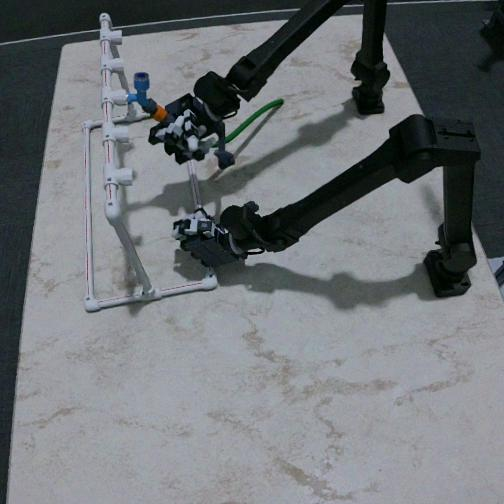

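>>> execute_actions:
  actions:
    - [[-0.03,0,0.01,0,0,0, 0,-0.5,-0.7,-0.3, 0,-0.5,-0.7,-0.3, 0,-0.5,-0.7,-0.3, 0.71,0.68,-0.4,-0.4, 0.3,-0.5, -0.006,-0.0015,0.008,0,-0.025,-0.003, 0,-0.6,-0.72,-0.3, 0,-0.75,-0.5,0.4, 0,-0.75,-0.5,0.4, -0.57,0.68,0.33,0.17, 0.72,-0.7],[-0.06,0,0.02,0,0,0, 0,-0.5,-0.7,-0.3, 0,-0.5,-0.7,-0.3, 0,-0.5,-0.7,-0.3, 0.71,0.68,-0.4,-0.4, 0.3,-0.5, -0.012,-0.003,0.016,0,-0.055,-0.006, 0,-0.6,-0.72,-0.3, 0,-0.75,-0.5,0.4, 0,-0.75,-0.5,0.4, -0.57,0.68,0.33,0.17, 0.72,-0.7]]
  cameras: ["cam_high"]

>>> zoom_image:
  camera: "cam_high"
  region: [140, 90, 176, 126]

Scene clock: 466.33 s.
left_arm: end_effector_position=(+0.6576, -0.1925, +0.0816) hand_goal=(+0.000, -0.500, -0.700, -0.300, +0.000, -0.500, -0.700, -0.300, +0.000, -0.500, -0.700, -0.300, +0.710, +0.680, -0.400, -0.400) hand_measured=(-0.228, -0.414, -0.664, -0.296, -0.004, -0.404, -0.668, -0.300, -0.004, -0.428, -0.648, -0.300, +0.708, +0.680, -0.404, -0.400) hand_current_ma=(+0, +118, +18, +0, +0, +148, +14, +0, +0, +85, +40, +0, +0, +0, +0, +0) hand_state=(overload, blocked, blocked, goal, goal, blocked, blocked, goal, goal, blocked, blocked, goal, goal, goal, goal, goal) hand_current_limit=0.30 hand_speed=-0.50 end_effector_quat_wxyz=(+0.050, +0.825, -0.065, +0.559) | right_arm: end_effector_position=(+0.6705, +0.3453, +0.2432) hand_goal=(+0.000, -0.600, -0.720, -0.300, +0.000, -0.750, -0.500, +0.400, +0.000, -0.750, -0.500, +0.400, -0.570, +0.680, +0.330, +0.170) hand_measured=(-0.022, -0.420, -0.570, -0.282, -0.004, -0.630, -0.502, +0.398, -0.002, -0.594, -0.502, +0.398, -0.574, +0.688, +0.316, +0.166) hand_current_ma=(-12, +473, +412, +12, -1, +310, +0, +0, +0, +473, +0, +0, -1, +5, -11, -1) hand_state=(blocked, blocked, blocked, goal, goal, blocked, goal, goal, goal, blocked, goal, goal, goal, goal, goal, goal) hand_current_limit=0.72 hand_speed=-0.70 end_effector_quat_wxyz=(+0.561, +0.028, +0.826, -0.037)
Joint positions: left_arm=[-0.158 1.929 0.983 0.567 0.01 1.563] | right_arm=[0.512 1.754 1.293 0.011 0.563 -1.351]
Joint torques (N m): left_arm=[0.38 -7.82 2.73 0.31 0.01 -0.06] | right_arm=[0.73 -20.84 13.93 5.75 0.12 0.51]
Motor temperatures (°C): left_arm=[37 37 38 36 29 32] | right_arm=[35 42 60 33 34 31]
Heat: left arm: hottest elbow 38 °C; right arm: hottest elbow 60 °C.
Hand target: left_arm +0.6338, -0.1929, -0.0267; +0.041, +0.875, -0.076, +0.476 | right_arm +0.6807, +0.3587, +0.3045; +0.609, +0.050, +0.792, -0.001
Off the commanded pose: left_arm 0.111 m, 11 deg | right_arm 0.064 m, 8 deg.
Step readings (end_effector_position of left_arm | right_arm):
0: (+0.6601, -0.1928, +0.0825) | (+0.6574, +0.3482, +0.2423)
1: (+0.6601, -0.1927, +0.0823) | (+0.6574, +0.3482, +0.2423)
2: (+0.6596, -0.1927, +0.0820) | (+0.6581, +0.3477, +0.2434)
4: (+0.6586, -0.1925, +0.0823) | (+0.6607, +0.3467, +0.2437)
8: (+0.6562, -0.1922, +0.0820) | (+0.6666, +0.3462, +0.2437)
15: (+0.6574, -0.1924, +0.0816) | (+0.6700, +0.3457, +0.2433)
Images, in order (width x height): cam_high 504x504.

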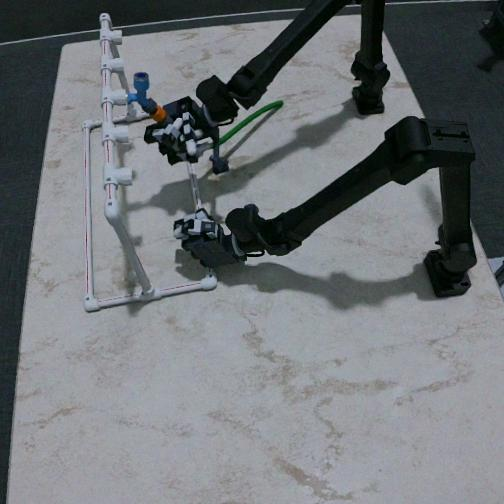

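Scaled by 14.000 from the camera's 504x504 image, which has a finer 720x720 frame.

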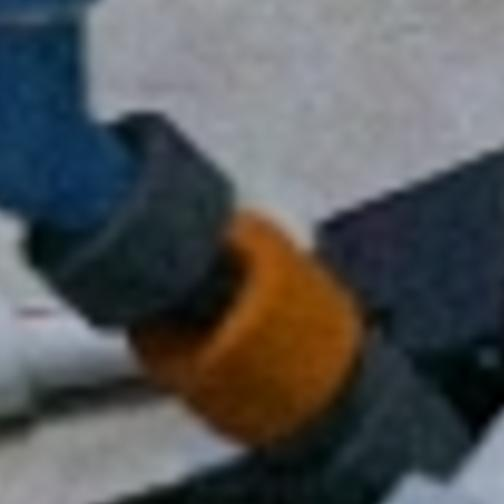

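>>> execute_actions:
  actions:
    - [[0,0,0,0,0,0, 0,-0.5,-0.7,-0.3, 0,-0.5,-0.7,-0.3, 0,-0.5,-0.7,-0.3, 0.71,0.68,-0.4,-0.4, 0.3,-0.5, -0.04,0.0025,-0.0108,-0.004,-0.01,0.007, 0,-0.6,-0.72,-0.3, 0,-0.75,-0.5,0.4, 0,-0.75,-0.5,0.4, -0.57,0.68,0.33,0.17, 0.72,-0.7],[0,0,0,0,0,0, 0,-0.5,-0.7,-0.3, 0,-0.5,-0.7,-0.3, 0,-0.5,-0.7,-0.3, 0.71,0.68,-0.4,-0.4, 0.3,-0.5, -0.0804,0.005,-0.0216,-0.008,-0.02,0.014, 0,-0.6,-0.72,-0.3, 0,-0.75,-0.5,0.4, 0,-0.75,-0.5,0.4, -0.57,0.68,0.33,0.17, 0.72,-0.7]]
  cameras: ["cam_high"]

>>> zoom_image:
  camera: "cam_high"
  region: [140, 90, 176, 126]

Scene clock: 468.40 s.
left_arm: end_effector_position=(+0.6576, -0.1925, +0.0816) hand_goal=(+0.000, -0.500, -0.700, -0.300, +0.000, -0.500, -0.700, -0.300, +0.000, -0.500, -0.700, -0.300, +0.710, +0.680, -0.400, -0.400) hand_measured=(-0.228, -0.414, -0.664, -0.296, -0.004, -0.404, -0.668, -0.300, -0.004, -0.428, -0.648, -0.300, +0.708, +0.680, -0.404, -0.400) hand_current_ma=(+0, +118, +18, +0, +0, +148, +14, +0, +0, +85, +40, +0, +0, +0, +0, +0) hand_state=(overload, blocked, blocked, goal, goal, blocked, blocked, goal, goal, blocked, blocked, goal, goal, goal, goal, goal) hand_current_limit=0.30 hand_speed=-0.50 end_effector_quat_wxyz=(+0.050, +0.825, -0.065, +0.559) | right_arm: end_effector_position=(+0.6705, +0.3465, +0.2441) hand_goal=(+0.000, -0.600, -0.720, -0.300, +0.000, -0.750, -0.500, +0.400, +0.000, -0.750, -0.500, +0.400, -0.570, +0.680, +0.330, +0.170) hand_measured=(-0.022, -0.420, -0.570, -0.282, -0.004, -0.630, -0.502, +0.398, -0.002, -0.594, -0.502, +0.398, -0.574, +0.688, +0.316, +0.166) hand_current_ma=(-12, +473, +412, +12, -1, +310, +0, +0, +0, +473, +0, +0, -1, +5, -11, -1) hand_state=(blocked, blocked, blocked, goal, goal, blocked, goal, goal, goal, blocked, goal, goal, goal, goal, goal, goal) hand_current_limit=0.72 hand_speed=-0.70 end_effector_quat_wxyz=(+0.562, +0.025, +0.826, -0.033)
Joint positions: left_arm=[-0.158 1.929 0.983 0.567 0.01 1.563] | right_arm=[0.51 1.754 1.293 0.016 0.552 -1.354]
Joint torques (N m): left_arm=[0.38 -7.77 2.74 0.32 0.01 -0.06] | right_arm=[0.67 -25.05 15.34 6.31 -0.09 0.51]
Motor temperatures (°C): left_arm=[37 37 38 36 29 32] | right_arm=[35 42 60 33 34 31]
Heat: left arm: hottest elbow 38 °C; right arm: hottest elbow 60 °C.
Hand target: left_arm +0.6338, -0.1929, -0.0267; +0.041, +0.875, -0.077, +0.476 | right_arm +0.6806, +0.3588, +0.3545; +0.634, +0.059, +0.771, +0.021
Off the commanded pose: left_arm 0.111 m, 11 deg | right_arm 0.112 m, 13 deg.
Step readings (end_effector_position of left_arm | right_arm):
0: (+0.6576, -0.1925, +0.0816) | (+0.6705, +0.3453, +0.2432)
1: (+0.6576, -0.1925, +0.0816) | (+0.6705, +0.3454, +0.2432)
2: (+0.6576, -0.1925, +0.0816) | (+0.6705, +0.3455, +0.2434)
4: (+0.6576, -0.1925, +0.0816) | (+0.6705, +0.3461, +0.2437)
8: (+0.6576, -0.1925, +0.0816) | (+0.6705, +0.3465, +0.2440)
15: (+0.6576, -0.1925, +0.0816) | (+0.6705, +0.3465, +0.2441)
Images, in order (width x height): cam_high 504x504.

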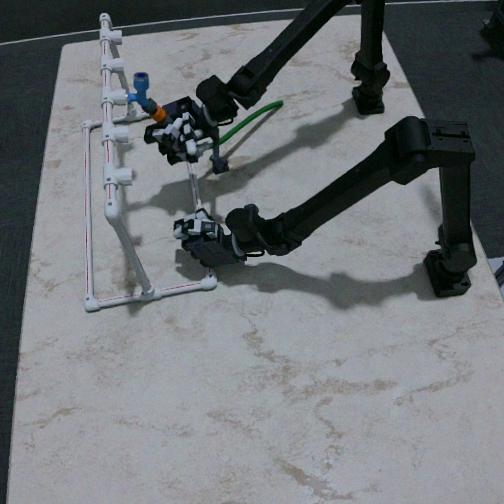

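Scaled by 14.000 from the camera's 504x504 image, which has a finer 720x720 frame.

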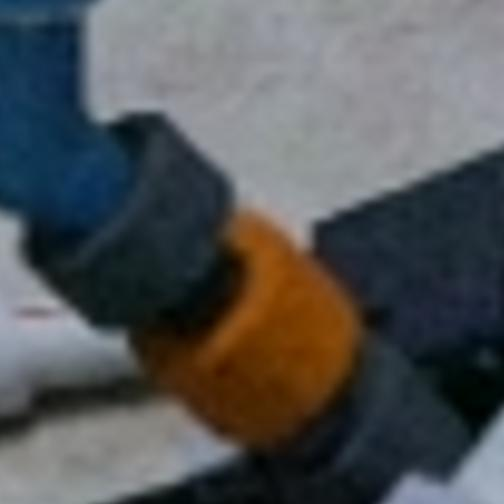

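>>> execute_actions:
  actions:
    - [[0,0,0,0,0,0, 0,-0.5,-0.7,-0.3, 0,-0.5,-0.7,-0.3, 0,-0.5,-0.7,-0.3, 0.71,0.68,-0.4,-0.4, 0.3,-0.5, -0.052,0.0128,0,-0.0055,-0.0135,0.0095, 0,-0.6,-0.72,-0.3, 0,-0.75,-0.5,0.4, 0,-0.75,-0.5,0.4, -0.57,0.68,0.33,0.17, 0.72,-0.7],[0,0,0,0,0,0, 0,-0.5,-0.7,-0.3, 0,-0.5,-0.7,-0.3, 0,-0.5,-0.7,-0.3, 0.71,0.68,-0.4,-0.4, 0.3,-0.5, -0.104,0.0257,0,-0.011,-0.027,0.019, 0,-0.6,-0.72,-0.3, 0,-0.75,-0.5,0.4, 0,-0.75,-0.5,0.4, -0.57,0.68,0.33,0.17, 0.72,-0.7]]
  cameras: ["cam_high"]

>>> zoom_image:
  camera: "cam_high"
  region: [140, 90, 176, 126]

Scene clock: 469.77 s.
left_arm: end_effector_position=(+0.6577, -0.1925, +0.0817) hand_goal=(+0.000, -0.500, -0.700, -0.300, +0.000, -0.500, -0.700, -0.300, +0.000, -0.500, -0.700, -0.300, +0.710, +0.680, -0.400, -0.400) hand_measured=(-0.228, -0.414, -0.664, -0.296, -0.004, -0.404, -0.668, -0.300, -0.004, -0.428, -0.648, -0.300, +0.708, +0.680, -0.404, -0.400) hand_current_ma=(+0, +118, +18, +0, +0, +148, +14, +0, +0, +85, +40, +0, +0, +0, +0, +0) hand_state=(overload, blocked, blocked, goal, goal, blocked, blocked, goal, goal, blocked, blocked, goal, goal, goal, goal, goal) hand_current_limit=0.30 hand_speed=-0.50 end_effector_quat_wxyz=(+0.050, +0.825, -0.065, +0.559) | right_arm: end_effector_position=(+0.6711, +0.3474, +0.2457) hand_goal=(+0.000, -0.600, -0.720, -0.300, +0.000, -0.750, -0.500, +0.400, +0.000, -0.750, -0.500, +0.400, -0.570, +0.680, +0.330, +0.170) hand_measured=(-0.020, -0.420, -0.570, -0.282, -0.004, -0.630, -0.502, +0.398, -0.002, -0.594, -0.502, +0.398, -0.574, +0.688, +0.316, +0.166) hand_current_ma=(-11, +473, +412, +12, -1, +310, +0, +0, +0, +473, +0, +0, -1, +5, -11, -1) hand_state=(blocked, blocked, blocked, goal, goal, blocked, goal, goal, goal, blocked, goal, goal, goal, goal, goal, goal) hand_current_limit=0.72 hand_speed=-0.70 end_effector_quat_wxyz=(+0.564, +0.020, +0.825, -0.026)
Joint positions: left_arm=[-0.158 1.93 0.983 0.568 0.01 1.563] | right_arm=[0.505 1.754 1.293 0.025 0.531 -1.361]
Joint torques (N m): left_arm=[0.44 -7.82 2.74 0.27 0.01 -0.06] | right_arm=[0.62 -27.93 19.48 7.09 -0.05 0.64]
Motor temperatures (°C): left_arm=[37 37 37 36 29 32] | right_arm=[35 42 60 33 34 31]
Heat: left arm: hottest waist 37 °C; right arm: hottest elbow 60 °C.
Hand target: left_arm +0.6338, -0.1930, -0.0266; +0.041, +0.875, -0.077, +0.476 | right_arm +0.6935, +0.3666, +0.4170; +0.666, +0.072, +0.741, +0.051
Off the commanded pose: left_arm 0.111 m, 11 deg | right_arm 0.174 m, 19 deg.
Step readings (end_effector_position of left_arm | right_arm):
0: (+0.6576, -0.1925, +0.0816) | (+0.6705, +0.3465, +0.2441)
1: (+0.6576, -0.1925, +0.0816) | (+0.6705, +0.3466, +0.2442)
2: (+0.6576, -0.1925, +0.0816) | (+0.6706, +0.3467, +0.2445)
4: (+0.6576, -0.1925, +0.0817) | (+0.6709, +0.3470, +0.2452)
8: (+0.6577, -0.1925, +0.0817) | (+0.6710, +0.3474, +0.2457)
15: (+0.6577, -0.1925, +0.0817) | (+0.6711, +0.3474, +0.2457)
Images, in order (width x height): cam_high 504x504.

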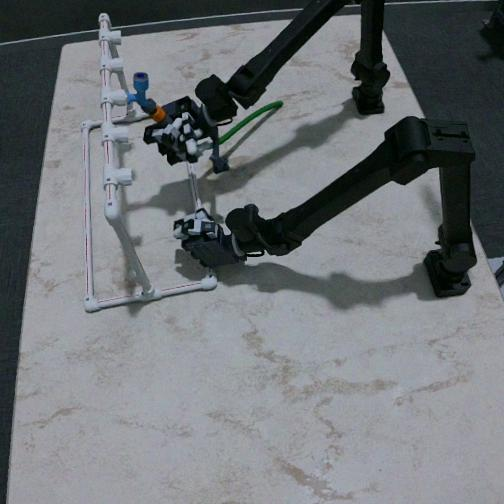

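Scaled by 14.000 from the camera's 504x504 image, which has a finer 720x720 frame.

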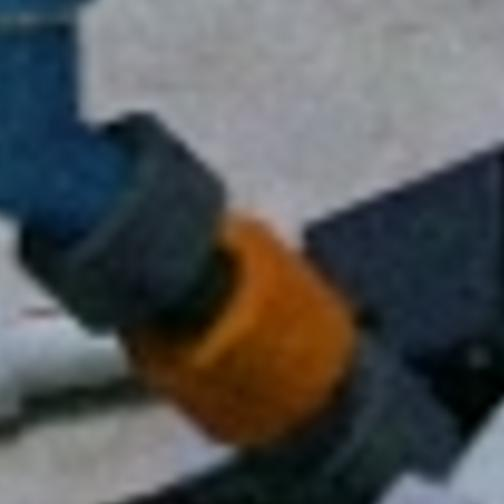

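>>> execute_actions:
  actions: []
  cameras: ["cam_right_wrist","cam_high"]

>>> zoom_image:
  camera: "cam_right_wrist"
  region: [334, 255, 504, 425]

Scene clock: 470.60 s.
left_arm: end_effector_position=(+0.6577, -0.1925, +0.0817) hand_goal=(+0.000, -0.500, -0.700, -0.300, +0.000, -0.500, -0.700, -0.300, +0.000, -0.500, -0.700, -0.300, +0.710, +0.680, -0.400, -0.400) hand_measured=(-0.228, -0.414, -0.664, -0.296, -0.004, -0.404, -0.668, -0.300, -0.004, -0.428, -0.648, -0.300, +0.708, +0.680, -0.404, -0.400) hand_current_ma=(+0, +118, +18, +0, +0, +148, +14, +0, +0, +85, +40, +0, +0, +0, +0, +0) hand_state=(overload, blocked, blocked, goal, goal, blocked, blocked, goal, goal, blocked, blocked, goal, goal, goal, goal, goal) hand_current_limit=0.30 hand_speed=-0.50 end_effector_quat_wxyz=(+0.050, +0.825, -0.065, +0.559) | right_arm: end_effector_position=(+0.6710, +0.3474, +0.2456) hand_goal=(+0.000, -0.600, -0.720, -0.300, +0.000, -0.750, -0.500, +0.400, +0.000, -0.750, -0.500, +0.400, -0.570, +0.680, +0.330, +0.170) hand_measured=(-0.020, -0.420, -0.570, -0.282, -0.004, -0.630, -0.502, +0.398, -0.002, -0.594, -0.502, +0.398, -0.574, +0.688, +0.316, +0.166) hand_current_ma=(-11, +473, +412, +12, -1, +310, +0, +0, +0, +473, +0, +0, -1, +5, -11, -1) hand_state=(blocked, blocked, blocked, goal, goal, blocked, goal, goal, goal, blocked, goal, goal, goal, goal, goal, goal) hand_current_limit=0.72 hand_speed=-0.70 end_effector_quat_wxyz=(+0.563, +0.020, +0.825, -0.026)
Joint positions: left_arm=[-0.158 1.93 0.983 0.568 0.01 1.563] | right_arm=[0.505 1.754 1.293 0.025 0.531 -1.361]
Joint velocities: within noise
Joint torques (N m): left_arm=[0.38 -7.88 2.73 0.25 0.01 -0.06] | right_arm=[0.67 -27.87 19.51 7.08 -0.04 0.63]
Motor temperatures (°C): left_arm=[37 37 37 36 29 32] | right_arm=[35 43 60 33 34 31]
Heat: left arm: hottest waist 37 °C; right arm: hottest elbow 60 °C.
Hand target: left_arm +0.6338, -0.1930, -0.0266; +0.041, +0.875, -0.077, +0.476 | right_arm +0.6934, +0.3667, +0.4170; +0.666, +0.072, +0.741, +0.051
Off the commanded pose: left_arm 0.111 m, 11 deg | right_arm 0.174 m, 19 deg.
Images, in order (width x height): cam_high 504x504, cam_right_wrist 504x504.

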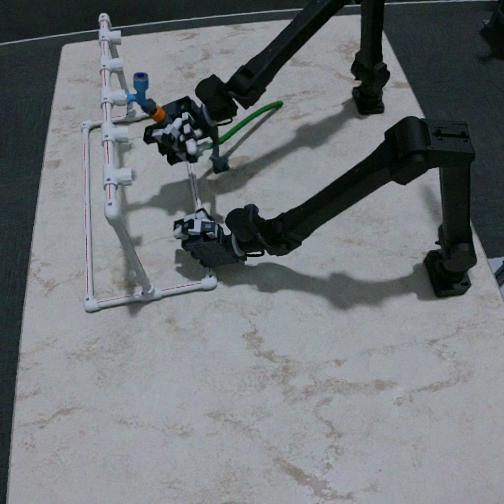

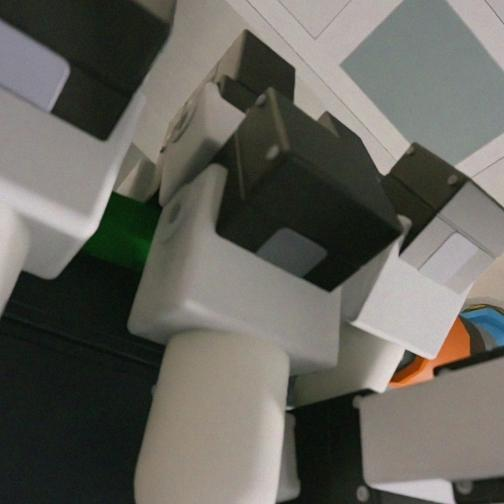

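Scaled by 2.965 from the camera's 504x504 image, which has a finer 720x720 frame.

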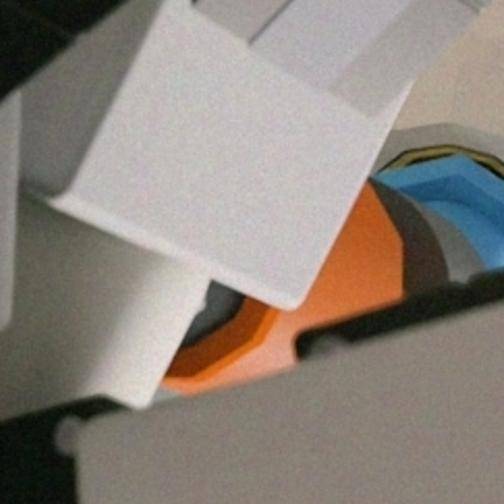

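>>> execute_actions:
  actions:
    - [[-0.05,0.003,0.0134,0,0,0, 0,-0.5,-0.7,-0.3, 0,-0.5,-0.7,-0.3, 0,-0.5,-0.7,-0.3, 0.71,0.68,-0.4,-0.4, 0.3,-0.5, 0,0,0,0,0,0, 0,-0.6,-0.72,-0.3, 0,-0.75,-0.5,0.4, 0,-0.75,-0.5,0.4, -0.57,0.68,0.33,0.17, 0.72,-0.7],[-0.1017,0.0058,0.0268,0,0,0, 0,-0.5,-0.7,-0.3, 0,-0.5,-0.7,-0.3, 0,-0.5,-0.7,-0.3, 0.71,0.68,-0.4,-0.4, 0.3,-0.5, -0.052,0.015,0.003,-0.0055,-0.0135,0.0095, 0,-0.6,-0.72,-0.3, 0,-0.75,-0.5,0.4, 0,-0.75,-0.5,0.4, -0.57,0.68,0.33,0.17, 0.72,-0.7],[-0.1017,0.0058,0.0268,0,0,0, 0,-0.5,-0.7,-0.3, 0,-0.5,-0.7,-0.3, 0,-0.5,-0.7,-0.3, 0.71,0.68,-0.4,-0.4, 0.3,-0.5, -0.1043,0.0303,0.0058,-0.011,-0.027,0.019, 0,-0.6,-0.72,-0.3, 0,-0.75,-0.5,0.4, 0,-0.75,-0.5,0.4, -0.57,0.68,0.33,0.17, 0.72,-0.7]]
  cameras: ["cam_high"]

>>> zoom_image:
  camera: "cam_high"
  region: [140, 90, 176, 126]

Scene clock: 474.53 s.
left_arm: end_effector_position=(+0.6514, -0.1904, +0.0792) hand_goal=(+0.000, -0.500, -0.700, -0.300, +0.000, -0.500, -0.700, -0.300, +0.000, -0.500, -0.700, -0.300, +0.710, +0.680, -0.400, -0.400) hand_measured=(-0.228, -0.414, -0.664, -0.296, -0.004, -0.404, -0.668, -0.300, +0.000, -0.432, -0.640, -0.302, +0.708, +0.680, -0.404, -0.400) hand_current_ma=(+0, +118, +18, +0, +0, +148, +14, +0, +0, +72, +50, +0, +0, +0, +0, +0) hand_state=(overload, blocked, blocked, goal, goal, blocked, blocked, goal, goal, blocked, blocked, goal, goal, goal, goal, goal) hand_current_limit=0.30 hand_speed=-0.50 end_effector_quat_wxyz=(+0.057, +0.795, -0.055, +0.602) | right_arm: end_effector_position=(+0.6717, +0.3480, +0.2476) hand_goal=(+0.000, -0.600, -0.720, -0.300, +0.000, -0.750, -0.500, +0.400, +0.000, -0.750, -0.500, +0.400, -0.570, +0.680, +0.330, +0.170) hand_measured=(-0.018, -0.420, -0.570, -0.282, -0.004, -0.630, -0.502, +0.398, -0.002, -0.594, -0.502, +0.398, -0.574, +0.688, +0.318, +0.166) hand_current_ma=(-8, +473, +412, +12, -1, +310, +0, +0, +0, +473, +0, +0, -1, +5, -9, -1) hand_state=(goal, blocked, blocked, goal, goal, blocked, goal, goal, goal, blocked, goal, goal, goal, goal, goal, goal) hand_current_limit=0.72 hand_speed=-0.70 end_effector_quat_wxyz=(+0.565, +0.015, +0.825, -0.018)
Joint positions: left_arm=[-0.157 1.979 0.941 0.764 0.007 1.547] | right_arm=[0.5 1.754 1.293 0.035 0.509 -1.366]
Joint torques (N m): left_arm=[0.09 -3.49 -0.47 -0.62 0.05 0.09] | right_arm=[0.79 -31.09 22.95 7.88 -0.01 0.77]
Motor temperatures (°C): left_arm=[37 37 37 36 29 32] | right_arm=[35 43 61 33 34 31]
Heat: left arm: hottest waist 37 °C; right arm: hottest elbow 61 °C.
Hand target: left_arm +0.6137, -0.1929, -0.0867; +0.041, +0.875, -0.076, +0.476 | right_arm +0.7040, +0.3736, +0.4810; +0.696, +0.085, +0.708, +0.080
Off the commanded pose: left_arm 0.170 m, 17 deg | right_arm 0.237 m, 24 deg.
Step readings (end_effector_position of left_arm | right_arm):
0: (+0.6577, -0.1925, +0.0817) | (+0.6710, +0.3474, +0.2456)
1: (+0.6577, -0.1925, +0.0819) | (+0.6710, +0.3474, +0.2456)
2: (+0.6576, -0.1925, +0.0811) | (+0.6710, +0.3475, +0.2457)
4: (+0.6565, -0.1920, +0.0791) | (+0.6712, +0.3479, +0.2466)
8: (+0.6535, -0.1910, +0.0781) | (+0.6718, +0.3477, +0.2474)
15: (+0.6518, -0.1904, +0.0793) | (+0.6717, +0.3480, +0.2476)
Images, in order (width x height): cam_high 504x504.

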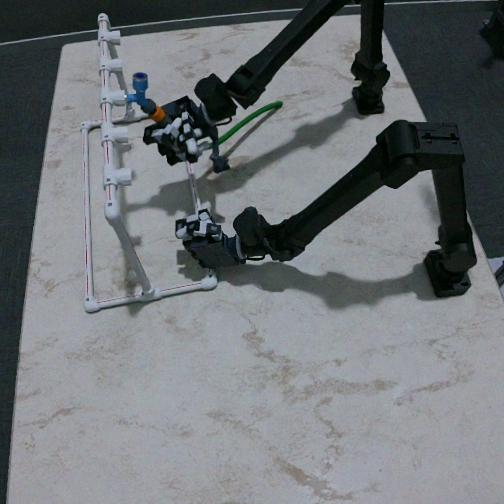

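Scaled by 14.000 from the camera's 504x504 image, which has a finer 720x720 frame.

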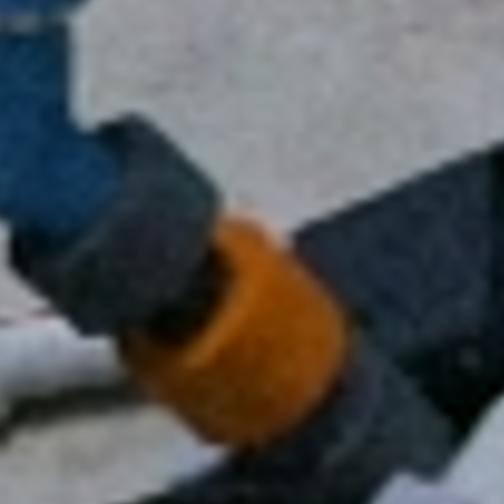

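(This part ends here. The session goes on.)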